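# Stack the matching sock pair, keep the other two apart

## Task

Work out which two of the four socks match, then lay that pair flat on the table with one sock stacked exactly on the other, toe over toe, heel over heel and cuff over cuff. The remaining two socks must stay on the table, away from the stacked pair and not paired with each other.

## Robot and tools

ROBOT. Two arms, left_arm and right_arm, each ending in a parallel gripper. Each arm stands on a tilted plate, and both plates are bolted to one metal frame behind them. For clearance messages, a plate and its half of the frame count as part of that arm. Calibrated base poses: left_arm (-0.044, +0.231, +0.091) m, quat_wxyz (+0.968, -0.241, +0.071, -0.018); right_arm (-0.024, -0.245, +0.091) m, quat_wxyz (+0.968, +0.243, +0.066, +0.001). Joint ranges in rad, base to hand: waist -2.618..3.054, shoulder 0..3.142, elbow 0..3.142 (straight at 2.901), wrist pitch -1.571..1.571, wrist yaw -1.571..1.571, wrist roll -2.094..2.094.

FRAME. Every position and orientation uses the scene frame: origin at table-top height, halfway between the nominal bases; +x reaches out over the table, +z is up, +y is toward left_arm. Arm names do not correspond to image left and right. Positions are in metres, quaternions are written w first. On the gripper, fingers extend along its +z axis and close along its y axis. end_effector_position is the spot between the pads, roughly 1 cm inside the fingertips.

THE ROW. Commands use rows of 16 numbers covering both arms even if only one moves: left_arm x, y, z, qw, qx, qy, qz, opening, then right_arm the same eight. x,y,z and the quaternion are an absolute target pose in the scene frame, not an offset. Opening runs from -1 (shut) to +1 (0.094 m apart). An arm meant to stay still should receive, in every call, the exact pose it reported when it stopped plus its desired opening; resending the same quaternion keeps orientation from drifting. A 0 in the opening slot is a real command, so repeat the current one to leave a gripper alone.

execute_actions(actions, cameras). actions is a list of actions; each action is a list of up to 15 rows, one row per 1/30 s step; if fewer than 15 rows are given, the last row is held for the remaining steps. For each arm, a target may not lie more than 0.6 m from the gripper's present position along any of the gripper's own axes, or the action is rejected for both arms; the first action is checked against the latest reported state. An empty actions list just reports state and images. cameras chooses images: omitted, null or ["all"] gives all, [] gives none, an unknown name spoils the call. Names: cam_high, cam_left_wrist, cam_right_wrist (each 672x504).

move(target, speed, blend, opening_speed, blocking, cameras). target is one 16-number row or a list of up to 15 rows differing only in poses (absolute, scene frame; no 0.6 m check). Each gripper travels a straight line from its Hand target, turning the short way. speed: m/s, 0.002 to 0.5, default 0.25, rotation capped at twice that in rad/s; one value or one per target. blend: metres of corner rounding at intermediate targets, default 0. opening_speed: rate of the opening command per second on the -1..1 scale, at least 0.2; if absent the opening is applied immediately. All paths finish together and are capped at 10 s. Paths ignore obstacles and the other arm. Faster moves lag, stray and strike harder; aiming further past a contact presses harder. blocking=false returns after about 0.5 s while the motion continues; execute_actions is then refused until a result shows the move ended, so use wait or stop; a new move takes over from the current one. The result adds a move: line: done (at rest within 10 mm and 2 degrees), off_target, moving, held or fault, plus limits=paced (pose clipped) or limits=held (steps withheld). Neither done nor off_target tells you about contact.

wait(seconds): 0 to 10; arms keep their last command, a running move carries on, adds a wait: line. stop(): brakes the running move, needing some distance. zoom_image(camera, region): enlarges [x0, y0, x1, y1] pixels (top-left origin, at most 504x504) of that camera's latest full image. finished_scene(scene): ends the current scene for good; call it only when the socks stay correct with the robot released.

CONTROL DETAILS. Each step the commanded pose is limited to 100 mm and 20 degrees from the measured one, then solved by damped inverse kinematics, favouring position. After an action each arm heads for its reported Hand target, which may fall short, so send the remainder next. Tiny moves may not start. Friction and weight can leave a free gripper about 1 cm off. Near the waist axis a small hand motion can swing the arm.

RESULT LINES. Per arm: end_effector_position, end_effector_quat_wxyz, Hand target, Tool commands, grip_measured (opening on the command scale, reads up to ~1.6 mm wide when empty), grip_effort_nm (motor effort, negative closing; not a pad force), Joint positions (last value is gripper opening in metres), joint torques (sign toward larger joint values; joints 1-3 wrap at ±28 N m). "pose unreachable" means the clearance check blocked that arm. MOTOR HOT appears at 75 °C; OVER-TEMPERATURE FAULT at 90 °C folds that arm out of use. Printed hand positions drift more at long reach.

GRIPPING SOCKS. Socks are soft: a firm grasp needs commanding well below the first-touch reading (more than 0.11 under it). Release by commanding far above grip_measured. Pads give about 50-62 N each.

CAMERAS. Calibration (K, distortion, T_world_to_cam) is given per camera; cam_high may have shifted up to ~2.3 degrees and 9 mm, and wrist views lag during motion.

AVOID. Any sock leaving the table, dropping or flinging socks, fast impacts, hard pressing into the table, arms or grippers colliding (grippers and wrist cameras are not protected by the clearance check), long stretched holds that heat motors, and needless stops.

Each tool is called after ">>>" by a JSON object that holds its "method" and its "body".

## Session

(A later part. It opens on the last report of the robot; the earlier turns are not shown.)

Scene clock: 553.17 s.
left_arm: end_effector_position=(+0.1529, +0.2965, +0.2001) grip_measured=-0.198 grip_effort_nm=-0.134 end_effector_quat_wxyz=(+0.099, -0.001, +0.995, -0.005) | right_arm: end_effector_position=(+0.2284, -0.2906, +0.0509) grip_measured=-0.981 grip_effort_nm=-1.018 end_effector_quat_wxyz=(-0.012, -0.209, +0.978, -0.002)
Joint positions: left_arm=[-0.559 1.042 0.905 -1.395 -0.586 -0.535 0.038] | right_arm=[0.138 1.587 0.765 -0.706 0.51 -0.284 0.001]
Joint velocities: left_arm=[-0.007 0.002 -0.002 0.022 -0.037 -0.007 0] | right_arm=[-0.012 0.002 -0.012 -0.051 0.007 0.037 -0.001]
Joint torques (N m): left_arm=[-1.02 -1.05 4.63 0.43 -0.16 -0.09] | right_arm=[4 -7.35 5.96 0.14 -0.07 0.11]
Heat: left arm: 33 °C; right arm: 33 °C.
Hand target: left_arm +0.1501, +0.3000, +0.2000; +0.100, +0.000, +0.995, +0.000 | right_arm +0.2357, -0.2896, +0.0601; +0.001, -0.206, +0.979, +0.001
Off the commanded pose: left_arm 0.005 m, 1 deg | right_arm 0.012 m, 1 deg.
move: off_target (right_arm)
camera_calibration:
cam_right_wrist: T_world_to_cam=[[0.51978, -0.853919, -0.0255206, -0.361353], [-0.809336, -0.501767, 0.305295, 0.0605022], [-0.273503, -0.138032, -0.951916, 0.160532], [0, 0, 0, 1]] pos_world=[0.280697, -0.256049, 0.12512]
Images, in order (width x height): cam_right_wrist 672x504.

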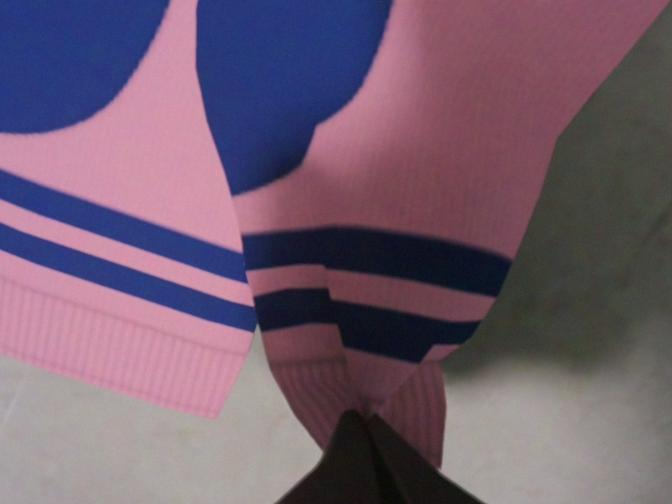

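>>> {"method": "move", "body": {"target": [[0.15,0.30,0.2,0.1,0,0.995,0,-0.2,0.21,-0.24,0.06,0,-0.14,0.99,0,-1],[0.15,0.30,0.2,0.1,0,0.995,0,-0.2,0.172,-0.227,0.045,0,-0.09,0.996,0,-1],[0.15,0.30,0.2,0.1,0,0.995,0,-0.2,0.176,-0.228,0.028,0,-0.09,0.996,0,-1]], "speed": 0.1, "cameras": ["cam_right_wrist"]}}

>>> {"method": "move", "body": {"target": [0.15,0.30,0.2,0.1,0,0.995,0,-0.2,0.176,-0.228,0.028,0,-0.09,0.996,0,-0.2], "opening_speed": 0.7, "cameras": []}}

>>> {"method": "move", "body": {"target": [[0.15,0.30,0.2,0.1,0,0.995,0,-0.2,0.176,-0.228,0.09,0,-0.09,0.996,0,-0.2],[0.15,0.30,0.2,0.1,0,0.995,0,-0.2,0.27,-0.24,0.26,0.15,0,0.98,0,-0.2]], "speed": 0.2, "cameras": ["cam_right_wrist"]}}

>>> {"method": "zoom_image", "body": {"camera": "cam_right_wrist", "region": [180, 60, 560, 460]}}

Scene clock: 562.87 s.
left_arm: end_effector_position=(+0.1529, +0.2965, +0.2001) grip_measured=-0.198 grip_effort_nm=-0.134 end_effector_quat_wxyz=(+0.099, -0.001, +0.995, -0.005) | right_arm: end_effector_position=(+0.1810, -0.2260, +0.0324) grip_measured=-0.981 grip_effort_nm=-1.013 end_effector_quat_wxyz=(+0.006, -0.085, +0.996, +0.004)
Joint positions: left_arm=[-0.559 1.042 0.905 -1.395 -0.586 -0.535 0.038] | right_arm=[0.39 1.647 0.555 -0.532 0.501 0.232 0.001]
Joint velocities: left_arm=[0.012 -0.007 0.002 -0.037 0.037 -0.037 -0.001] | right_arm=[-0.017 -0.002 0.012 0.022 -0.022 -0.022 0]
Joint torques (N m): left_arm=[-1.03 -1.1 4.86 0.44 -0.13 -0.11] | right_arm=[2.29 -3.54 2.95 0.62 0 -0.08]
Heat: left arm: 33 °C; right arm: 33 °C.
Hand target: left_arm +0.1501, +0.3000, +0.2000; +0.100, +0.000, +0.995, +0.000 | right_arm +0.1767, -0.2259, +0.0280; +0.002, -0.090, +0.996, +0.003
Off the commanded pose: left_arm 0.005 m, 1 deg | right_arm 0.007 m, 1 deg.
move: done
camera_calibration:
cam_right_wrist: T_world_to_cam=[[0.293536, -0.95561, -0.0254052, -0.264066], [-0.918758, -0.289358, 0.268618, 0.12915], [-0.264045, -0.0555077, -0.962912, 0.156227], [0, 0, 0, 1]] pos_world=[0.237421, -0.206302, 0.109033]
Images, in order (width x height): cam_right_wrist 672x504.

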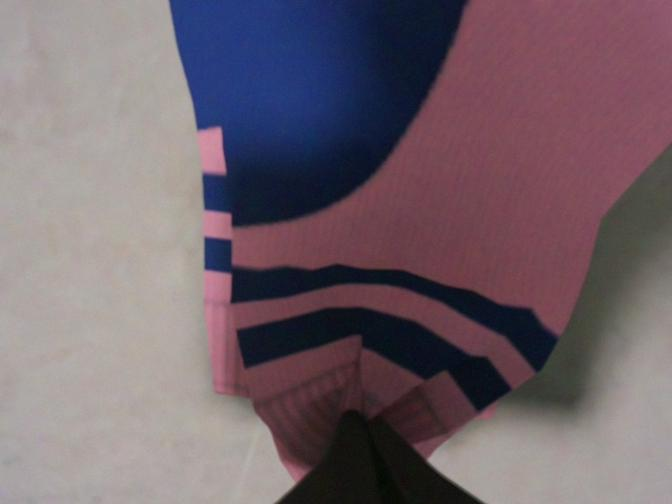

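Scene clock: 564.23 s.
left_arm: end_effector_position=(+0.1529, +0.2965, +0.2001) grip_measured=-0.198 grip_effort_nm=-0.134 end_effector_quat_wxyz=(+0.099, -0.001, +0.995, -0.005) | right_arm: end_effector_position=(+0.1810, -0.2267, +0.0321) grip_measured=-0.202 grip_effort_nm=0.095 end_effector_quat_wxyz=(+0.005, -0.085, +0.996, +0.003)
Joint positions: left_arm=[-0.559 1.042 0.905 -1.395 -0.586 -0.535 0.038] | right_arm=[0.386 1.647 0.555 -0.532 0.501 0.23 0.037]
Joint velocities: left_arm=[-0.022 0.017 0.002 -0.007 0.007 -0.022 -0.001] | right_arm=[-0.007 -0.007 0.002 -0.022 -0.022 -0.007 0.001]
Joint torques (N m): left_arm=[-1.09 -0.99 4.62 0.41 -0.19 -0.06] | right_arm=[2.3 -3.82 2.93 0.54 0.04 -0.07]
Heat: left arm: 33 °C; right arm: 33 °C.
Hand target: left_arm +0.1501, +0.3000, +0.2000; +0.100, +0.000, +0.995, +0.000 | right_arm +0.1760, -0.2280, +0.0281; +0.000, -0.090, +0.996, +0.000
Off the commanded pose: left_arm 0.005 m, 1 deg | right_arm 0.007 m, 1 deg.
move: done
No camera images: "cameras" was empty.

Scene clock: 566.43 s.
left_arm: end_effector_position=(+0.1529, +0.2965, +0.2001) grip_measured=-0.198 grip_effort_nm=-0.139 end_effector_quat_wxyz=(+0.099, -0.001, +0.995, -0.005) | right_arm: end_effector_position=(+0.2654, -0.2406, +0.2563) grip_measured=-0.202 grip_effort_nm=0.095 end_effector_quat_wxyz=(+0.146, +0.004, +0.989, +0.009)
Joint positions: left_arm=[-0.559 1.042 0.905 -1.395 -0.586 -0.535 0.038] | right_arm=[0.707 1.494 1.299 -1.332 0.632 0.628 0.037]
Joint velocities: left_arm=[0.002 0.002 0.002 -0.022 -0.007 -0.037 0] | right_arm=[0.007 0.007 0.017 -0.037 -0.051 0.066 0.001]
Joint torques (N m): left_arm=[-1.01 -1.03 4.52 0.4 -0.14 -0.11] | right_arm=[3.82 -2.8 7.39 0.65 0.23 0.11]
Heat: left arm: 33 °C; right arm: 33 °C.
Hand target: left_arm +0.1501, +0.3000, +0.2000; +0.100, +0.000, +0.995, +0.000 | right_arm +0.2669, -0.2405, +0.2624; +0.152, +0.002, +0.988, +0.006
Off the commanded pose: left_arm 0.005 m, 1 deg | right_arm 0.006 m, 1 deg.
move: done
camera_calibration:
cam_right_wrist: T_world_to_cam=[[0.121415, -0.992599, -0.00252584, -0.26619], [-0.992572, -0.121392, -0.00808524, 0.273226], [0.00771878, 0.00348875, -0.999964, 0.344835], [0, 0, 0, 1]] pos_world=[0.300854, -0.232256, 0.34636]
Images, in order (width x height): cam_right_wrist 672x504.

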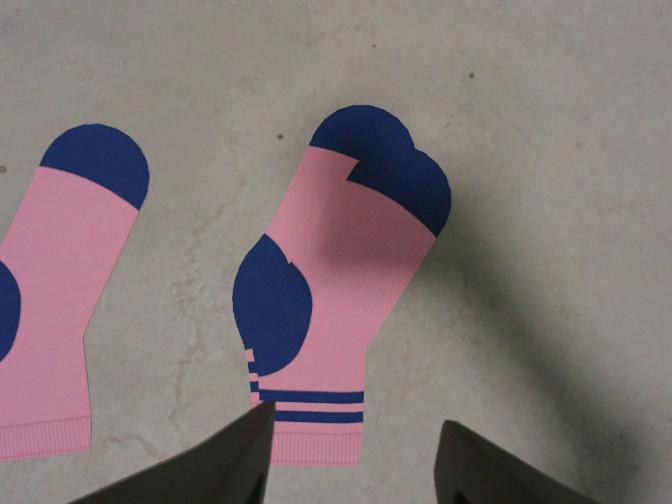

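Scaled by 1.260.

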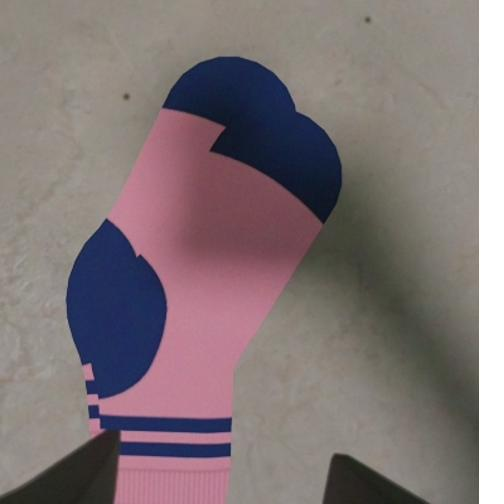

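>>> {"method": "move", "body": {"target": [[0.15,0.30,0.2,0.1,0,0.995,0,-0.2,0.352,-0.279,0.06,0,0.233,0.972,0,-0.2],[0.15,0.30,0.2,0.1,0,0.995,0,-0.2,0.352,-0.279,0.002,0,0.233,0.972,0,-0.2]], "speed": [0.2,0.06], "cameras": ["cam_right_wrist"]}}

>>> {"method": "move", "body": {"target": [0.15,0.30,0.2,0.1,0,0.995,0,-0.2,0.352,-0.279,0.002,0,0.233,0.972,0,-1], "opening_speed": 0.7, "cameras": ["cam_right_wrist"]}}

>>> {"method": "move", "body": {"target": [0.15,0.30,0.2,0.1,0,0.995,0,-0.2,0.354,-0.277,0.06,0,0.22,0.975,0,-1], "speed": 0.08, "cameras": ["cam_right_wrist"]}}

Scene clock: 576.90 s.
left_arm: end_effector_position=(+0.1529, +0.2965, +0.2001) grip_measured=-0.198 grip_effort_nm=-0.139 end_effector_quat_wxyz=(+0.099, -0.001, +0.995, -0.005) | right_arm: end_effector_position=(+0.3575, -0.2862, +0.0192) grip_measured=-0.202 grip_effort_nm=0.095 end_effector_quat_wxyz=(+0.006, +0.231, +0.973, -0.010)
Joint positions: left_arm=[-0.559 1.042 0.905 -1.395 -0.586 -0.535 0.038] | right_arm=[0.075 2.031 1.268 -0.696 0.52 0.514 0.037]
Joint velocities: left_arm=[0.012 -0.002 0.002 -0.051 -0.007 -0.007 0.001] | right_arm=[0.002 -0.012 0.012 0.007 -0.037 0.037 0]
Joint torques (N m): left_arm=[-1.07 -1.06 4.71 0.4 -0.15 -0.05] | right_arm=[3.7 -6.91 2.66 1.06 -0.05 -0.03]
Heat: left arm: 33 °C; right arm: 33 °C.
Hand target: left_arm +0.1501, +0.3000, +0.2000; +0.100, +0.000, +0.995, +0.000 | right_arm +0.3531, -0.2808, +0.0009; -0.001, +0.232, +0.973, -0.009
Off the commanded pose: left_arm 0.005 m, 1 deg | right_arm 0.019 m, 1 deg.
move: off_target (right_arm)
camera_calibration:
cam_right_wrist: T_world_to_cam=[[-0.332795, -0.942994, -0.00307179, -0.146671], [-0.908419, 0.319716, 0.269364, 0.448058], [-0.253026, 0.0924334, -0.963034, 0.225195], [0, 0, 0, 1]] pos_world=[0.415193, -0.302376, 0.0957296]
Images, in order (width x height): cam_right_wrist 672x504.

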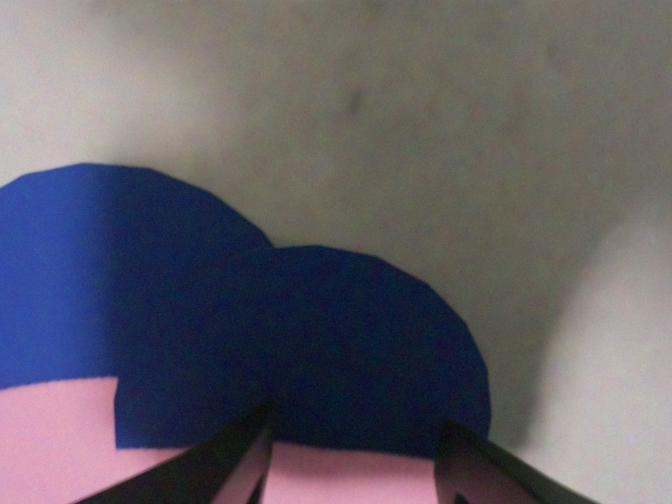

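Scene clock: 578.27 s.
left_arm: end_effector_position=(+0.1529, +0.2965, +0.2001) grip_measured=-0.198 grip_effort_nm=-0.134 end_effector_quat_wxyz=(+0.099, -0.001, +0.995, -0.005) | right_arm: end_effector_position=(+0.3634, -0.2768, +0.0182) grip_measured=-0.986 grip_effort_nm=-0.784 end_effector_quat_wxyz=(+0.013, +0.238, +0.971, +0.017)
Joint positions: left_arm=[-0.559 1.042 0.905 -1.395 -0.586 -0.535 0.038] | right_arm=[0.075 2.031 1.261 -0.656 0.472 0.514 0.001]
Joint velocities: left_arm=[-0.002 -0.007 0.012 -0.037 -0.022 -0.022 0] | right_arm=[0.002 -0.022 -0.002 0.037 -0.037 0.022 0]
Joint torques (N m): left_arm=[-1.05 -0.99 4.56 0.43 -0.12 -0.09] | right_arm=[3.67 -8.01 2.3 0.73 0.26 -0.06]
Heat: left arm: 33 °C; right arm: 33 °C.
Hand target: left_arm +0.1501, +0.3000, +0.2000; +0.100, +0.000, +0.995, +0.000 | right_arm +0.3517, -0.2790, +0.0026; -0.001, +0.233, +0.973, +0.000
Off the commanded pose: left_arm 0.005 m, 1 deg | right_arm 0.020 m, 3 deg.
move: off_target (right_arm)
camera_calibration:
cam_right_wrist: T_world_to_cam=[[-0.344953, -0.936814, -0.058205, -0.128689], [-0.911037, 0.319249, 0.260944, 0.451719], [-0.225874, 0.14304, -0.963598, 0.228956], [0, 0, 0, 1]] pos_world=[0.418856, -0.297518, 0.0952581]
Images, in order (width x height): cam_right_wrist 672x504.

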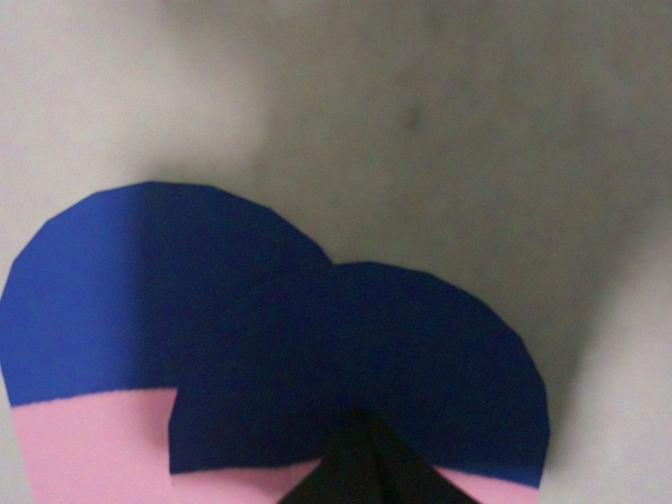

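Scene clock: 579.73 s.
left_arm: end_effector_position=(+0.1529, +0.2965, +0.2001) grip_measured=-0.198 grip_effort_nm=-0.125 end_effector_quat_wxyz=(+0.099, -0.001, +0.995, -0.005) | right_arm: end_effector_position=(+0.3450, -0.2745, +0.0449) grip_measured=-0.986 grip_effort_nm=-0.774 end_effector_quat_wxyz=(-0.017, +0.216, +0.976, -0.001)
Joint positions: left_arm=[-0.559 1.042 0.905 -1.395 -0.586 -0.535 0.038] | right_arm=[0.128 1.994 1.295 -0.833 0.494 0.564 0.001]
Joint velocities: left_arm=[0.002 -0.007 -0.017 -0.007 -0.051 -0.051 0] | right_arm=[-0.012 -0.022 0.002 -0.007 -0.007 -0.081 0]
Joint torques (N m): left_arm=[-1.01 -0.95 4.6 0.38 -0.14 -0.11] | right_arm=[6 -12.04 6.26 0.13 0.1 0.1]
Heat: left arm: 33 °C; right arm: 33 °C.
Hand target: left_arm +0.1501, +0.3000, +0.2000; +0.100, +0.000, +0.995, +0.000 | right_arm +0.3536, -0.2766, +0.0600; +0.001, +0.220, +0.976, +0.001
Off the commanded pose: left_arm 0.005 m, 1 deg | right_arm 0.018 m, 2 deg.
move: off_target (right_arm)
camera_calibration:
cam_right_wrist: T_world_to_cam=[[-0.304268, -0.952461, -0.0154646, -0.151582], [-0.905724, 0.284232, 0.314445, 0.413333], [-0.295101, 0.109682, -0.94915, 0.264313], [0, 0, 0, 1]] pos_world=[0.406243, -0.290849, 0.118557]
Images, in order (width x height): cam_right_wrist 672x504.

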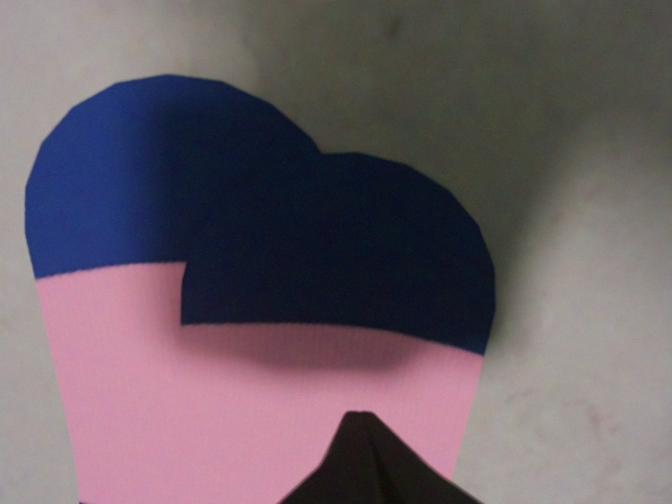

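>>> {"method": "move", "body": {"target": [0.15,0.30,0.2,0.1,0,0.995,0,-0.2,0.357,-0.277,0.045,0,0.233,0.972,0,-0.2], "cameras": []}}

>>> {"method": "move", "body": {"target": [0.15,0.30,0.2,0.1,0,0.995,0,-0.2,0.357,-0.277,-0.008,0,0.233,0.972,0,-0.2], "speed": 0.06, "cameras": []}}

>>> {"method": "move", "body": {"target": [0.15,0.30,0.2,0.1,0,0.995,0,-0.2,0.357,-0.277,-0.008,0,0.233,0.972,0,-1], "opening_speed": 0.7, "cameras": ["cam_right_wrist"]}}

>>> {"method": "move", "body": {"target": [0.15,0.30,0.2,0.1,0,0.995,0,-0.2,0.36,-0.275,0.06,0,0.22,0.975,0,-1], "speed": 0.08, "cameras": ["cam_right_wrist"]}}

Scene clock: 585.07 s.
left_arm: end_effector_position=(+0.1529, +0.2965, +0.2001) grip_measured=-0.198 grip_effort_nm=-0.134 end_effector_quat_wxyz=(+0.099, -0.001, +0.995, -0.005) | right_arm: end_effector_position=(+0.3476, -0.2752, +0.0443) grip_measured=-0.202 grip_effort_nm=0.100 end_effector_quat_wxyz=(-0.013, +0.222, +0.975, +0.000)
Joint positions: left_arm=[-0.559 1.042 0.905 -1.395 -0.586 -0.535 0.038] | right_arm=[0.125 1.994 1.295 -0.821 0.494 0.569 0.037]
Joint velocities: left_arm=[-0.007 -0.002 -0.007 -0.066 -0.022 0.007 -0.002] | right_arm=[-0.007 -0.012 0.012 -0.051 0.066 0.007 0]
Joint torques (N m): left_arm=[-1.09 -1.1 4.57 0.47 -0.14 -0.02] | right_arm=[4.46 -9.29 5.82 0.55 0.09 0.11]
Heat: left arm: 33 °C; right arm: 35 °C.
Hand target: left_arm +0.1501, +0.3000, +0.2000; +0.100, +0.000, +0.995, +0.000 | right_arm +0.3567, -0.2772, +0.0454; +0.000, +0.233, +0.972, +0.000
Off the commanded pose: left_arm 0.005 m, 1 deg | right_arm 0.010 m, 2 deg.
move: done
No camera images: "cameras" was empty.

Scene clock: 586.47 s.
left_arm: end_effector_position=(+0.1529, +0.2965, +0.2001) grip_measured=-0.198 grip_effort_nm=-0.134 end_effector_quat_wxyz=(+0.099, -0.001, +0.995, -0.005) | right_arm: end_effector_position=(+0.3611, -0.2810, +0.0182) grip_measured=-0.202 grip_effort_nm=0.085 end_effector_quat_wxyz=(+0.006, +0.229, +0.974, +0.004)
Joint positions: left_arm=[-0.559 1.042 0.905 -1.395 -0.586 -0.535 0.038] | right_arm=[0.075 2.039 1.275 -0.685 0.494 0.505 0.037]
Joint velocities: left_arm=[-0.012 -0.007 0.007 -0.066 0.066 -0.007 0.001] | right_arm=[-0.002 0.007 -0.002 -0.007 -0.051 0.081 0]
Joint torques (N m): left_arm=[-0.95 -1.05 4.71 0.44 -0.13 -0.05] | right_arm=[3.03 -5.96 2.36 1.28 0.04 -0.01]
Heat: left arm: 33 °C; right arm: 35 °C.
Hand target: left_arm +0.1501, +0.3000, +0.2000; +0.100, +0.000, +0.995, +0.000 | right_arm +0.3556, -0.2777, -0.0064; -0.001, +0.233, +0.972, -0.001
Off the commanded pose: left_arm 0.005 m, 1 deg | right_arm 0.027 m, 1 deg.
move: off_target (right_arm)
No camera images: "cameras" was empty.

Scene clock: 587.83 s.
left_arm: end_effector_position=(+0.1529, +0.2965, +0.2001) grip_measured=-0.198 grip_effort_nm=-0.139 end_effector_quat_wxyz=(+0.099, -0.001, +0.995, -0.005) | right_arm: end_effector_position=(+0.3693, -0.2750, +0.0185) grip_measured=-0.986 grip_effort_nm=-0.784 end_effector_quat_wxyz=(+0.018, +0.236, +0.971, +0.024)
Joint positions: left_arm=[-0.559 1.042 0.905 -1.395 -0.586 -0.535 0.038] | right_arm=[0.075 2.039 1.275 -0.648 0.462 0.504 0.001]
Joint velocities: left_arm=[-0.002 -0.017 -0.002 -0.007 -0.007 -0.022 0] | right_arm=[-0.012 0.012 0.007 -0.007 0.007 -0.037 0]
Joint torques (N m): left_arm=[-0.99 -0.96 4.71 0.45 -0.15 -0.05] | right_arm=[3.14 -6.02 2.36 0.93 0.35 -0.05]
Heat: left arm: 33 °C; right arm: 34 °C.
Hand target: left_arm +0.1501, +0.3000, +0.2000; +0.100, +0.000, +0.995, +0.000 | right_arm +0.3558, -0.2771, -0.0063; -0.001, +0.233, +0.973, +0.000
Off the commanded pose: left_arm 0.005 m, 1 deg | right_arm 0.029 m, 3 deg.
move: off_target (right_arm)
camera_calibration:
cam_right_wrist: T_world_to_cam=[[-0.341626, -0.937046, -0.0723664, -0.126006], [-0.915108, 0.314103, 0.252817, 0.456594], [-0.214171, 0.152592, -0.964804, 0.228703], [0, 0, 0, 1]] pos_world=[0.423768, -0.296389, 0.0961003]
Images, in order (width x height): cam_right_wrist 672x504.

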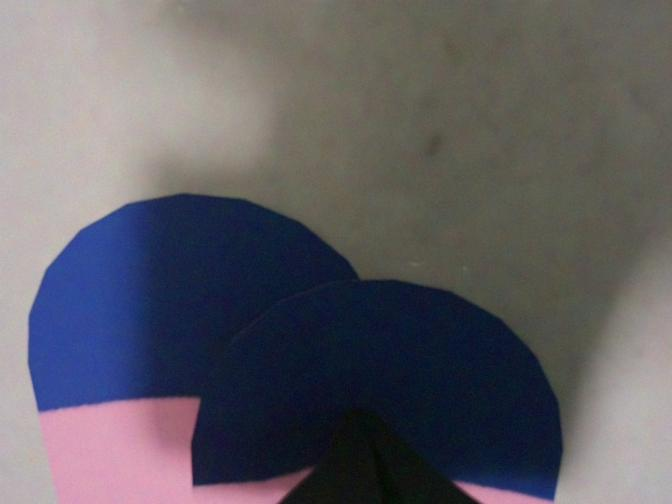

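Scene clock: 589.40 s.
left_arm: end_effector_position=(+0.1529, +0.2965, +0.2001) grip_measured=-0.198 grip_effort_nm=-0.129 end_effector_quat_wxyz=(+0.099, -0.001, +0.995, -0.005) | right_arm: end_effector_position=(+0.3504, -0.2723, +0.0440) grip_measured=-0.986 grip_effort_nm=-0.774 end_effector_quat_wxyz=(-0.018, +0.215, +0.976, -0.002)
Joint positions: left_arm=[-0.559 1.042 0.905 -1.395 -0.586 -0.535 0.038] | right_arm=[0.13 2.017 1.325 -0.844 0.494 0.568 0.001]
Joint velocities: left_arm=[-0.007 -0.022 0.002 0.007 0.007 -0.007 0] | right_arm=[-0.022 -0.007 0.012 -0.037 0.051 -0.022 0]
Joint torques (N m): left_arm=[-0.99 -1.07 4.6 0.39 -0.14 -0.05] | right_arm=[6.12 -12.4 6.32 0.1 0.1 0.09]
Heat: left arm: 33 °C; right arm: 35 °C.
Hand target: left_arm +0.1501, +0.3000, +0.2000; +0.100, +0.000, +0.995, +0.000 | right_arm +0.3595, -0.2746, +0.0599; +0.001, +0.220, +0.976, +0.001
Off the commanded pose: left_arm 0.005 m, 1 deg | right_arm 0.019 m, 2 deg.
move: off_target (right_arm)
camera_calibration:
cam_right_wrist: T_world_to_cam=[[-0.30358, -0.952698, -0.0143437, -0.148214], [-0.905297, 0.283715, 0.316137, 0.417554], [-0.297114, 0.108958, -0.948605, 0.265252], [0, 0, 0, 1]] pos_world=[0.411826, -0.288571, 0.117489]
Images, in order (width x height): cam_right_wrist 672x504.

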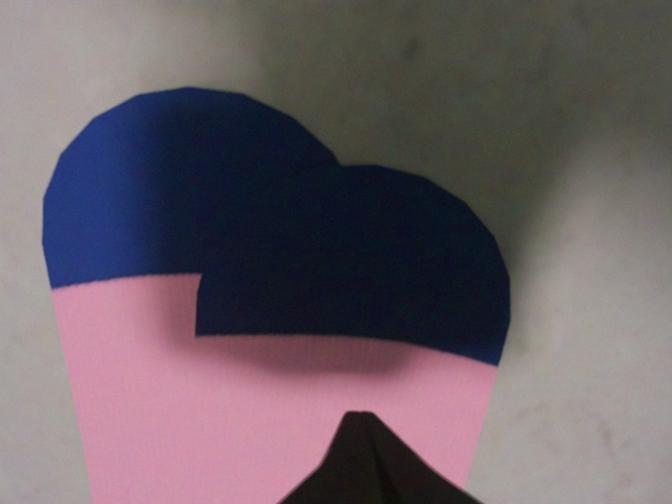

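>>> {"method": "move", "body": {"target": [0.15,0.30,0.2,0.1,0,0.995,0,-0.2,0.353,-0.275,0.045,0,0.233,0.972,0,-0.2], "cameras": []}}

>>> {"method": "move", "body": {"target": [0.15,0.30,0.2,0.1,0,0.995,0,-0.2,0.353,-0.275,-0.02,0,0.233,0.972,0,-0.2], "speed": 0.06, "cameras": []}}

>>> {"method": "move", "body": {"target": [0.15,0.30,0.2,0.1,0,0.995,0,-0.2,0.353,-0.275,-0.02,0,0.233,0.972,0,-1], "opening_speed": 0.7, "cameras": ["cam_right_wrist"]}}

>>> {"method": "move", "body": {"target": [0.15,0.30,0.2,0.1,0,0.995,0,-0.2,0.357,-0.275,0.06,0,0.22,0.975,0,-1], "speed": 0.08, "cameras": ["cam_right_wrist"]}}

Scene clock: 594.67 s.
left_arm: end_effector_position=(+0.1529, +0.2965, +0.2001) grip_measured=-0.198 grip_effort_nm=-0.134 end_effector_quat_wxyz=(+0.099, -0.001, +0.995, -0.005) | right_arm: end_effector_position=(+0.3512, -0.2705, +0.0408) grip_measured=-0.202 grip_effort_nm=0.095 end_effector_quat_wxyz=(-0.013, +0.222, +0.975, +0.000)
Joint positions: left_arm=[-0.559 1.042 0.905 -1.395 -0.586 -0.535 0.038] | right_arm=[0.13 2.017 1.309 -0.814 0.494 0.576 0.037]
Joint velocities: left_arm=[0.007 -0.007 -0.002 -0.007 -0.007 0.007 -0.001] | right_arm=[-0.002 0.002 0.002 -0.007 -0.022 0.081 -0.001]
Joint torques (N m): left_arm=[-0.95 -0.88 4.64 0.42 -0.17 -0.05] | right_arm=[4.55 -12.15 3.47 0.55 0.09 0.1]
Heat: left arm: 33 °C; right arm: 35 °C.
Hand target: left_arm +0.1501, +0.3000, +0.2000; +0.100, +0.000, +0.995, +0.000 | right_arm +0.3529, -0.2750, +0.0452; -0.001, +0.233, +0.972, +0.000
Off the commanded pose: left_arm 0.005 m, 1 deg | right_arm 0.006 m, 2 deg.
move: done
No camera images: "cameras" was empty.

Scene clock: 596.23 s.
left_arm: end_effector_position=(+0.1529, +0.2965, +0.2001) grip_measured=-0.198 grip_effort_nm=-0.134 end_effector_quat_wxyz=(+0.099, -0.001, +0.995, -0.005) | right_arm: end_effector_position=(+0.3578, -0.2794, +0.0169) grip_measured=-0.202 grip_effort_nm=0.090 end_effector_quat_wxyz=(+0.008, +0.223, +0.975, +0.005)
Joint positions: left_arm=[-0.559 1.042 0.905 -1.395 -0.586 -0.535 0.038] | right_arm=[0.078 2.03 1.25 -0.666 0.494 0.495 0.037]
Joint velocities: left_arm=[-0.007 -0.007 0.007 -0.007 0.007 0.007 -0.001] | right_arm=[0.012 -0.007 0.002 0.022 0.037 0.037 0]
Joint torques (N m): left_arm=[-0.96 -1.16 4.74 0.4 -0.18 -0.05] | right_arm=[2.06 -4.23 1.7 1.63 0.02 -0.04]
Heat: left arm: 33 °C; right arm: 35 °C.
Hand target: left_arm +0.1501, +0.3000, +0.2000; +0.100, +0.000, +0.995, +0.000 | right_arm +0.3501, -0.2760, -0.0169; -0.002, +0.233, +0.972, -0.001
Off the commanded pose: left_arm 0.005 m, 1 deg | right_arm 0.037 m, 2 deg.
move: off_target (right_arm)
No camera images: "cameras" was empty.

Scene clock: 597.60 s.
left_arm: end_effector_position=(+0.1529, +0.2965, +0.2001) grip_measured=-0.198 grip_effort_nm=-0.129 end_effector_quat_wxyz=(+0.099, -0.001, +0.995, -0.005) | right_arm: end_effector_position=(+0.3638, -0.2716, +0.0171) grip_measured=-0.983 grip_effort_nm=-0.916 end_effector_quat_wxyz=(+0.015, +0.229, +0.973, +0.028)
Joint positions: left_arm=[-0.559 1.042 0.905 -1.395 -0.586 -0.535 0.038] | right_arm=[0.078 2.03 1.248 -0.635 0.452 0.494 0.001]
Joint velocities: left_arm=[0.022 0.017 0.002 0.022 -0.007 -0.007 0] | right_arm=[-0.002 0.007 -0.002 0.007 0.022 -0.037 0]
Joint torques (N m): left_arm=[-0.85 -0.92 4.68 0.43 -0.12 -0.08] | right_arm=[2.15 -4.22 1.85 1.34 0.42 -0.04]
Heat: left arm: 33 °C; right arm: 35 °C.
Hand target: left_arm +0.1501, +0.3000, +0.2000; +0.100, +0.000, +0.995, +0.000 | right_arm +0.3504, -0.2752, -0.0168; -0.002, +0.233, +0.973, +0.000
Off the commanded pose: left_arm 0.005 m, 1 deg | right_arm 0.039 m, 4 deg.
move: off_target (right_arm)
camera_calibration:
cam_right_wrist: T_world_to_cam=[[-0.328166, -0.941191, -0.0804107, -0.130649], [-0.919053, 0.298454, 0.257422, 0.447965], [-0.218284, 0.158379, -0.962948, 0.22862], [0, 0, 0, 1]] pos_world=[0.418733, -0.292871, 0.0943273]
Images, in order (width x height): cam_right_wrist 672x504.

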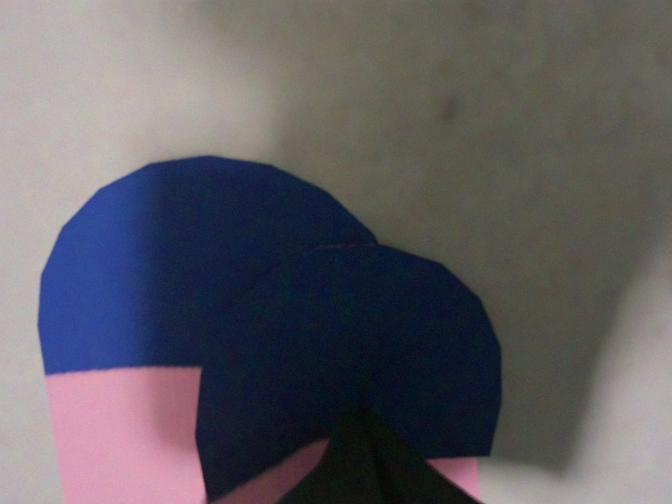

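Scene clock: 599.30 s.
left_arm: end_effector_position=(+0.1529, +0.2965, +0.2001) grip_measured=-0.198 grip_effort_nm=-0.139 end_effector_quat_wxyz=(+0.099, -0.001, +0.995, -0.005) | right_arm: end_effector_position=(+0.3472, -0.2724, +0.0441) grip_measured=-0.984 grip_effort_nm=-0.867 end_effector_quat_wxyz=(-0.018, +0.215, +0.976, -0.002)
Joint positions: left_arm=[-0.559 1.042 0.905 -1.395 -0.586 -0.535 0.038] | right_arm=[0.131 2.007 1.309 -0.838 0.494 0.568 0.001]
Joint velocities: left_arm=[0.002 0.007 -0.007 -0.022 -0.051 -0.081 -0.001] | right_arm=[0.002 0.002 0.002 -0.022 0.037 -0.11 0]
Joint torques (N m): left_arm=[-0.92 -0.96 4.62 0.41 -0.16 -0.07] | right_arm=[6.08 -12.29 6.34 0.11 0.1 0.08]
Heat: left arm: 33 °C; right arm: 35 °C.
Hand target: left_arm +0.1501, +0.3000, +0.2000; +0.100, +0.000, +0.995, +0.000 | right_arm +0.3564, -0.2747, +0.0600; +0.001, +0.220, +0.976, +0.001
Off the commanded pose: left_arm 0.005 m, 1 deg | right_arm 0.019 m, 2 deg.
move: off_target (right_arm)
camera_calibration:
cam_right_wrist: T_world_to_cam=[[-0.303325, -0.952781, -0.0142449, -0.149388], [-0.905276, 0.283471, 0.316416, 0.41459], [-0.297437, 0.108872, -0.948514, 0.264506], [0, 0, 0, 1]] pos_world=[0.40868, -0.288655, 0.117577]
Images, in order (width x height): cam_right_wrist 672x504.

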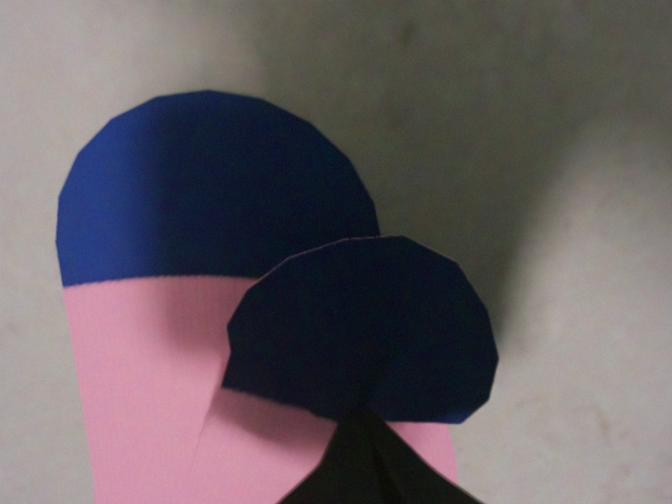

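>>> {"method": "move", "body": {"target": [[0.15,0.30,0.2,0.1,0,0.995,0,-0.2,0.375,-0.255,0.065,0,0.2,0.98,0,-1],[0.15,0.30,0.2,0.1,0,0.995,0,-0.2,0.398,-0.237,0.065,0,0.156,0.988,0,-1],[0.15,0.30,0.2,0.1,0,0.995,0,-0.2,0.395,-0.237,0.045,0,0.156,0.988,0,-1],[0.15,0.30,0.2,0.1,0,0.995,0,-0.2,0.377,-0.24,0.024,0,0.156,0.988,0,-1]], "speed": 0.1, "blend": 0.004, "cameras": ["cam_right_wrist"]}}

Scene clock: 605.37 s.
left_arm: end_effector_position=(+0.1529, +0.2965, +0.2001) grip_measured=-0.198 grip_effort_nm=-0.134 end_effector_quat_wxyz=(+0.099, -0.001, +0.995, -0.005) | right_arm: end_effector_position=(+0.3780, -0.2399, +0.0266) grip_measured=-0.984 grip_effort_nm=-0.877 end_effector_quat_wxyz=(-0.003, +0.160, +0.987, +0.004)
Joint positions: left_arm=[-0.559 1.042 0.905 -1.395 -0.586 -0.535 0.038] | right_arm=[0.174 2.156 1.423 -0.79 0.497 0.487 0.001]
Joint velocities: left_arm=[0.007 -0.007 -0.007 -0.022 0.066 0.066 0] | right_arm=[0.012 -0.012 0.002 0.007 0.007 0.022 0]
Joint torques (N m): left_arm=[-1.07 -1.1 4.59 0.41 -0.14 -0.05] | right_arm=[5.31 -10.74 3.7 0.53 0.08 -0.09]
Heat: left arm: 33 °C; right arm: 35 °C.
Hand target: left_arm +0.1501, +0.3000, +0.2000; +0.100, +0.000, +0.995, +0.000 | right_arm +0.3770, -0.2396, +0.0241; +0.000, +0.156, +0.988, +0.001
Off the commanded pose: left_arm 0.005 m, 1 deg | right_arm 0.003 m, 1 deg.
move: done
camera_calibration:
cam_right_wrist: T_world_to_cam=[[-0.193386, -0.980722, -0.0280398, -0.157205], [-0.941215, 0.177376, 0.287492, 0.427684], [-0.276976, 0.0819884, -0.957373, 0.239606], [0, 0, 0, 1]] pos_world=[0.438506, -0.24968, 0.102028]
Images, in order (width x height): cam_right_wrist 672x504.

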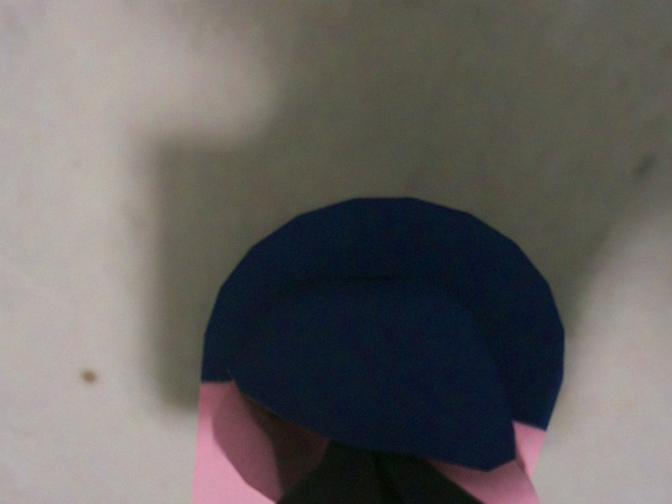

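>>> {"method": "move", "body": {"target": [0.15,0.30,0.2,0.1,0,0.995,0,-0.2,0.384,-0.241,0.024,0,0.156,0.988,0,-1], "speed": 0.1, "cameras": []}}

>>> {"method": "move", "body": {"target": [0.15,0.30,0.2,0.1,0,0.995,0,-0.2,0.384,-0.241,0.024,0,0.156,0.988,0,-0.2], "opening_speed": 0.7, "cameras": []}}

>>> {"method": "move", "body": {"target": [[0.15,0.30,0.2,0.1,0,0.995,0,-0.2,0.384,-0.241,0.09,0,0.156,0.988,0,-0.2],[0.15,0.30,0.2,0.1,0,0.995,0,-0.2,0.27,-0.24,0.26,0.15,0,0.98,0,-0.2]], "speed": 0.2, "cameras": ["cam_right_wrist","cam_high"]}}

>>> {"method": "zoom_image", "body": {"camera": "cam_right_wrist", "region": [180, 60, 560, 460]}}

>>> {"method": "zoom_image", "body": {"camera": "cam_high", "region": [200, 260, 400, 400]}}

Scene clock: 611.70 s.
left_arm: end_effector_position=(+0.1529, +0.2965, +0.2001) grip_measured=-0.198 grip_effort_nm=-0.129 end_effector_quat_wxyz=(+0.099, -0.001, +0.995, -0.005) | right_arm: end_effector_position=(+0.3782, -0.2407, +0.0262) grip_measured=-0.984 grip_effort_nm=-0.867 end_effector_quat_wxyz=(-0.003, +0.158, +0.987, +0.004)
Joint positions: left_arm=[-0.559 1.042 0.905 -1.395 -0.586 -0.535 0.038] | right_arm=[0.172 2.156 1.423 -0.789 0.497 0.48 0.001]
Joint velocities: left_arm=[-0.002 -0.012 -0.007 -0.037 -0.11 0.007 0] | right_arm=[0.002 -0.002 -0.022 -0.037 -0.051 -0.007 -0.001]
Joint torques (N m): left_arm=[-0.94 -1.05 4.78 0.43 -0.16 -0.08] | right_arm=[5.07 -9.29 6.32 0.37 0.09 -0.07]
Heat: left arm: 33 °C; right arm: 36 °C.
Hand target: left_arm +0.1501, +0.3000, +0.2000; +0.100, +0.000, +0.995, +0.000 | right_arm +0.3838, -0.2411, +0.0241; +0.000, +0.156, +0.988, +0.000
Off the commanded pose: left_arm 0.005 m, 1 deg | right_arm 0.006 m, 1 deg.
move: done
No camera images: "cameras" was empty.

Scene clock: 613.07 s.
left_arm: end_effector_position=(+0.1529, +0.2965, +0.2001) grip_measured=-0.198 grip_effort_nm=-0.129 end_effector_quat_wxyz=(+0.099, -0.001, +0.995, -0.005) | right_arm: end_effector_position=(+0.3782, -0.2407, +0.0262) grip_measured=-0.202 grip_effort_nm=0.095 end_effector_quat_wxyz=(-0.003, +0.158, +0.988, +0.004)
Joint positions: left_arm=[-0.559 1.042 0.905 -1.395 -0.586 -0.535 0.038] | right_arm=[0.172 2.156 1.423 -0.789 0.497 0.479 0.037]
Joint velocities: left_arm=[0.007 -0.037 0.007 -0.007 -0.007 0.022 0] | right_arm=[-0.012 -0.002 0.002 -0.081 -0.037 -0.051 -0.001]
Joint torques (N m): left_arm=[-1.01 -0.95 4.67 0.39 -0.12 -0.09] | right_arm=[5.08 -9.29 6.32 0.38 0.09 -0.07]
Heat: left arm: 33 °C; right arm: 36 °C.
Hand target: left_arm +0.1501, +0.3000, +0.2000; +0.100, +0.000, +0.995, +0.000 | right_arm +0.3838, -0.2410, +0.0241; +0.000, +0.156, +0.988, +0.000
Off the commanded pose: left_arm 0.005 m, 1 deg | right_arm 0.006 m, 1 deg.
move: done
No camera images: "cameras" was empty.

Scene clock: 615.37 s.
left_arm: end_effector_position=(+0.1529, +0.2965, +0.2001) grip_measured=-0.198 grip_effort_nm=-0.129 end_effector_quat_wxyz=(+0.099, -0.001, +0.995, -0.005) | right_arm: end_effector_position=(+0.2708, -0.2362, +0.2584) grip_measured=-0.202 grip_effort_nm=0.095 end_effector_quat_wxyz=(+0.149, +0.005, +0.989, +0.013)
Joint positions: left_arm=[-0.559 1.042 0.905 -1.395 -0.586 -0.535 0.038] | right_arm=[0.707 1.513 1.318 -1.322 0.63 0.625 0.037]
Joint velocities: left_arm=[-0.002 -0.002 0.007 -0.095 -0.037 0.007 -0.001] | right_arm=[0.007 0.002 0.012 0.022 0.007 0.022 0]
Joint torques (N m): left_arm=[-1.01 -1.05 4.72 0.41 -0.13 -0.06] | right_arm=[3.73 -4.38 5.82 0.64 0.22 0.11]
Heat: left arm: 33 °C; right arm: 36 °C.
Hand target: left_arm +0.1501, +0.3000, +0.2000; +0.100, +0.000, +0.995, +0.000 | right_arm +0.2682, -0.2391, +0.2620; +0.153, +0.003, +0.988, +0.008
Off the commanded pose: left_arm 0.005 m, 1 deg | right_arm 0.004 m, 2 deg.
move: done
camera_calibration:
cam_right_wrist: T_world_to_cam=[[0.120845, -0.992631, -0.00890593, -0.260691], [-0.992576, -0.120704, -0.0149773, 0.281103], [0.0137919, 0.0106497, -0.999848, 0.346846], [0, 0, 0, 1]] pos_world=[0.305736, -0.228533, 0.348682]
Images, in order (width x height): cam_high 672x504, cam_right_wrist 672x504.

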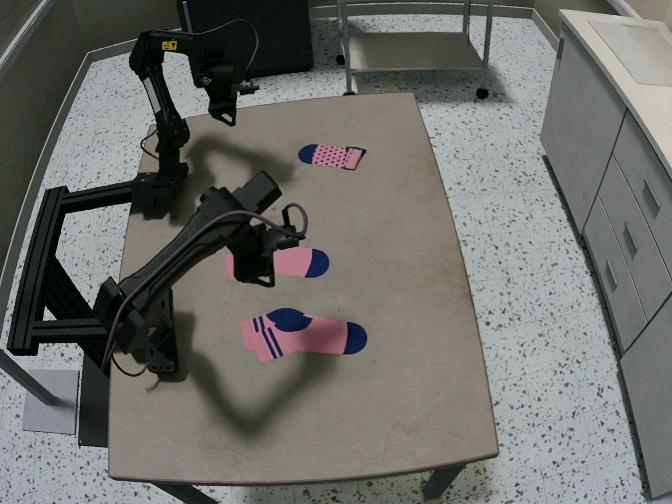

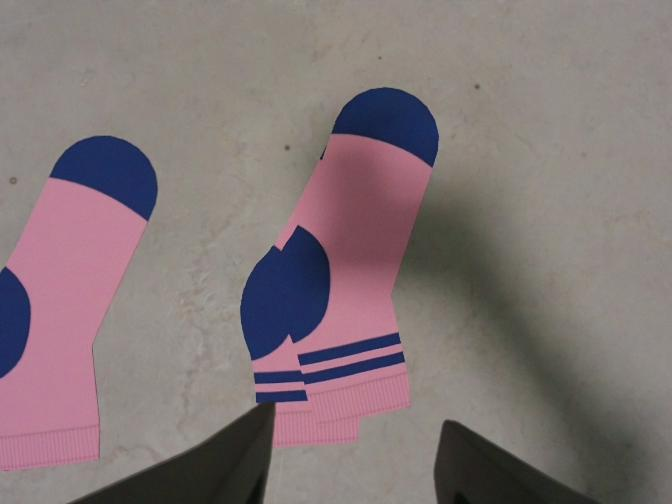

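Scaled by 1.260.

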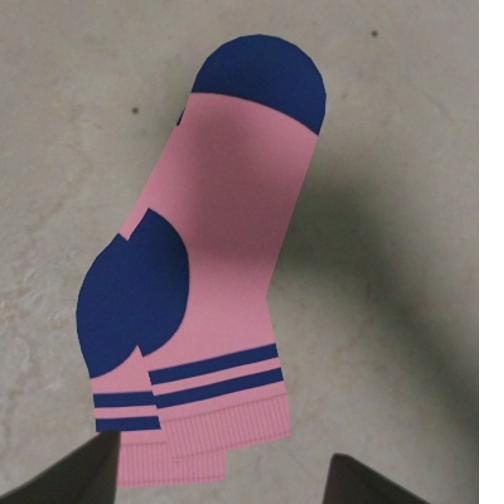

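Scaled by 2.520.

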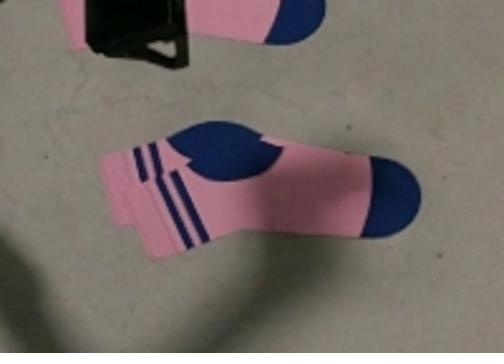

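>>> {"method": "move", "body": {"target": [[0.15,0.30,0.2,0.1,0,0.995,0,-0.2,0.209,-0.26,0.05,0,-0.156,0.988,0,-0.2],[0.15,0.30,0.2,0.1,0,0.995,0,-0.2,0.209,-0.26,-0.004,0,-0.156,0.988,0,-0.2]], "speed": [0.2,0.06], "cameras": ["cam_right_wrist"]}}

>>> {"method": "move", "body": {"target": [0.15,0.30,0.2,0.1,0,0.995,0,-0.2,0.209,-0.26,-0.004,0,-0.156,0.988,0,-1], "opening_speed": 0.7, "cameras": []}}

>>> {"method": "move", "body": {"target": [0.15,0.30,0.2,0.1,0,0.995,0,-0.2,0.209,-0.26,0.06,0,-0.156,0.988,0,-1], "speed": 0.08, "cameras": ["cam_right_wrist"]}}

Scene clock: 628.20 s.
left_arm: end_effector_position=(+0.1529, +0.2965, +0.2001) grip_measured=-0.198 grip_effort_nm=-0.134 end_effector_quat_wxyz=(+0.099, -0.001, +0.995, -0.005) | right_arm: end_effector_position=(+0.2114, -0.2649, +0.0144) grip_measured=-0.202 grip_effort_nm=0.090 end_effector_quat_wxyz=(-0.009, -0.173, +0.985, -0.008)
Joint positions: left_arm=[-0.559 1.042 0.905 -1.395 -0.586 -0.535 0.038] | right_arm=[0.174 1.691 0.635 -0.485 0.522 -0.173 0.037]
Joint velocities: left_arm=[-0.002 -0.002 -0.007 0.037 0.007 0.022 -0.001] | right_arm=[0.007 -0.017 0.012 -0.051 0.007 0.081 -0.001]
Joint torques (N m): left_arm=[-0.88 -0.99 4.62 0.41 -0.16 -0.09] | right_arm=[0.76 -1.07 1.16 1.74 0 -0.02]
Heat: left arm: 33 °C; right arm: 34 °C.
Hand target: left_arm +0.1501, +0.3000, +0.2000; +0.100, +0.000, +0.995, +0.000 | right_arm +0.2103, -0.2620, -0.0035; -0.005, -0.157, +0.987, -0.008
Off the commanded pose: left_arm 0.005 m, 1 deg | right_arm 0.019 m, 2 deg.
move: off_target (right_arm)
camera_calibration:
cam_right_wrist: T_world_to_cam=[[0.456445, -0.889677, -0.0115375, -0.327822], [-0.846156, -0.438053, 0.303528, 0.0954209], [-0.275096, -0.128781, -0.952753, 0.127553], [0, 0, 0, 1]] pos_world=[0.265463, -0.23343, 0.0887816]
Images, in order (width x height): cam_right_wrist 672x504.

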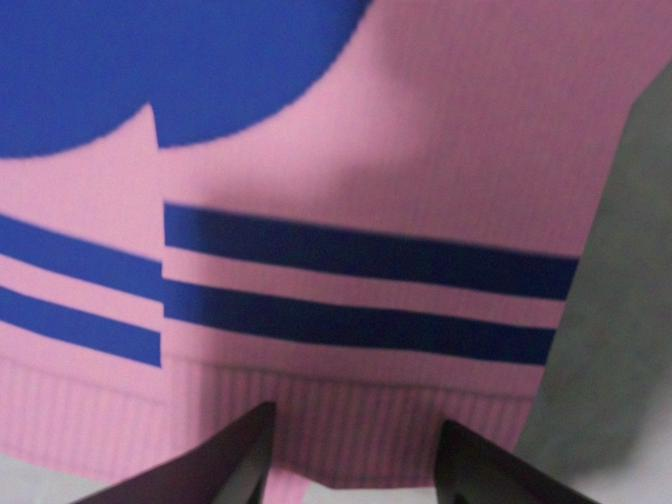

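Scene clock: 629.57 s.
left_arm: end_effector_position=(+0.1529, +0.2965, +0.2001) grip_measured=-0.198 grip_effort_nm=-0.134 end_effector_quat_wxyz=(+0.099, -0.001, +0.995, -0.005) | right_arm: end_effector_position=(+0.2096, -0.2563, +0.0141) grip_measured=-0.977 grip_effort_nm=-0.994 end_effector_quat_wxyz=(-0.005, -0.171, +0.985, +0.016)
Joint positions: left_arm=[-0.559 1.042 0.905 -1.395 -0.586 -0.535 0.038] | right_arm=[0.174 1.685 0.625 -0.472 0.474 -0.173 0.001]
Joint velocities: left_arm=[-0.012 -0.022 -0.012 0.022 -0.007 -0.051 0] | right_arm=[-0.012 0.007 -0.012 0.007 0.022 -0.051 0]
Joint torques (N m): left_arm=[-1.02 -1.03 4.71 0.44 -0.16 -0.04] | right_arm=[0.73 -2.13 1.02 1.57 0.32 -0.02]
Heat: left arm: 33 °C; right arm: 34 °C.
Hand target: left_arm +0.1501, +0.3000, +0.2000; +0.100, +0.000, +0.995, +0.000 | right_arm +0.2076, -0.2606, -0.0016; -0.003, -0.156, +0.988, +0.000
Off the commanded pose: left_arm 0.005 m, 1 deg | right_arm 0.018 m, 3 deg.
move: off_target (right_arm)
No camera images: "cameras" was empty.

Scene clock: 631.13 s.
left_arm: end_effector_position=(+0.1529, +0.2965, +0.2001) grip_measured=-0.198 grip_effort_nm=-0.139 end_effector_quat_wxyz=(+0.099, -0.001, +0.995, -0.005) | right_arm: end_effector_position=(+0.2008, -0.2593, +0.0520) grip_measured=-0.981 grip_effort_nm=-1.048 end_effector_quat_wxyz=(-0.012, -0.159, +0.987, +0.003)
Joint positions: left_arm=[-0.559 1.042 0.905 -1.395 -0.586 -0.535 0.038] | right_arm=[0.272 1.573 0.672 -0.699 0.5 -0.03 0.001]
Joint velocities: left_arm=[0.002 0.017 -0.007 -0.022 0.022 -0.007 0] | right_arm=[-0.012 -0.017 0.017 -0.066 -0.022 -0.037 0]
Joint torques (N m): left_arm=[-0.87 -1.11 4.7 0.45 -0.16 -0.02] | right_arm=[3.81 -6.38 5.93 0.11 0.07 0.11]
Heat: left arm: 33 °C; right arm: 34 °C.
Hand target: left_arm +0.1501, +0.3000, +0.2000; +0.100, +0.000, +0.995, +0.000 | right_arm +0.2085, -0.2595, +0.0605; +0.001, -0.156, +0.988, +0.001
Off the commanded pose: left_arm 0.005 m, 1 deg | right_arm 0.011 m, 1 deg.
move: off_target (right_arm)
camera_calibration:
cam_right_wrist: T_world_to_cam=[[0.429717, -0.902353, -0.0332031, -0.314333], [-0.856367, -0.418926, 0.301887, 0.0846403], [-0.286318, -0.101292, -0.952765, 0.170532], [0, 0, 0, 1]] pos_world=[0.256384, -0.230907, 0.126488]
Images, in order (width x height): cam_right_wrist 672x504.

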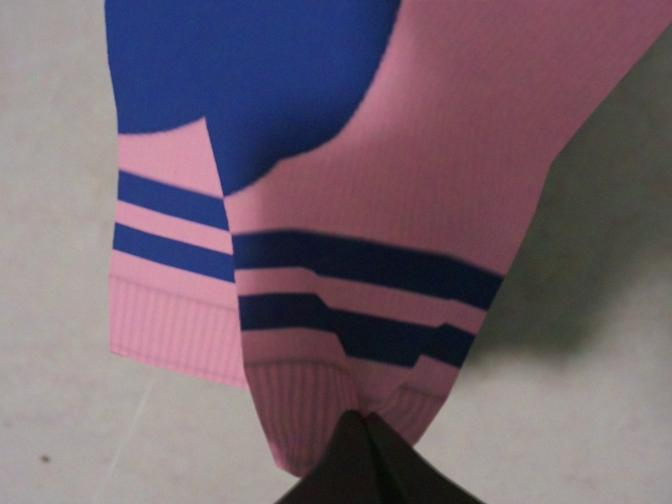

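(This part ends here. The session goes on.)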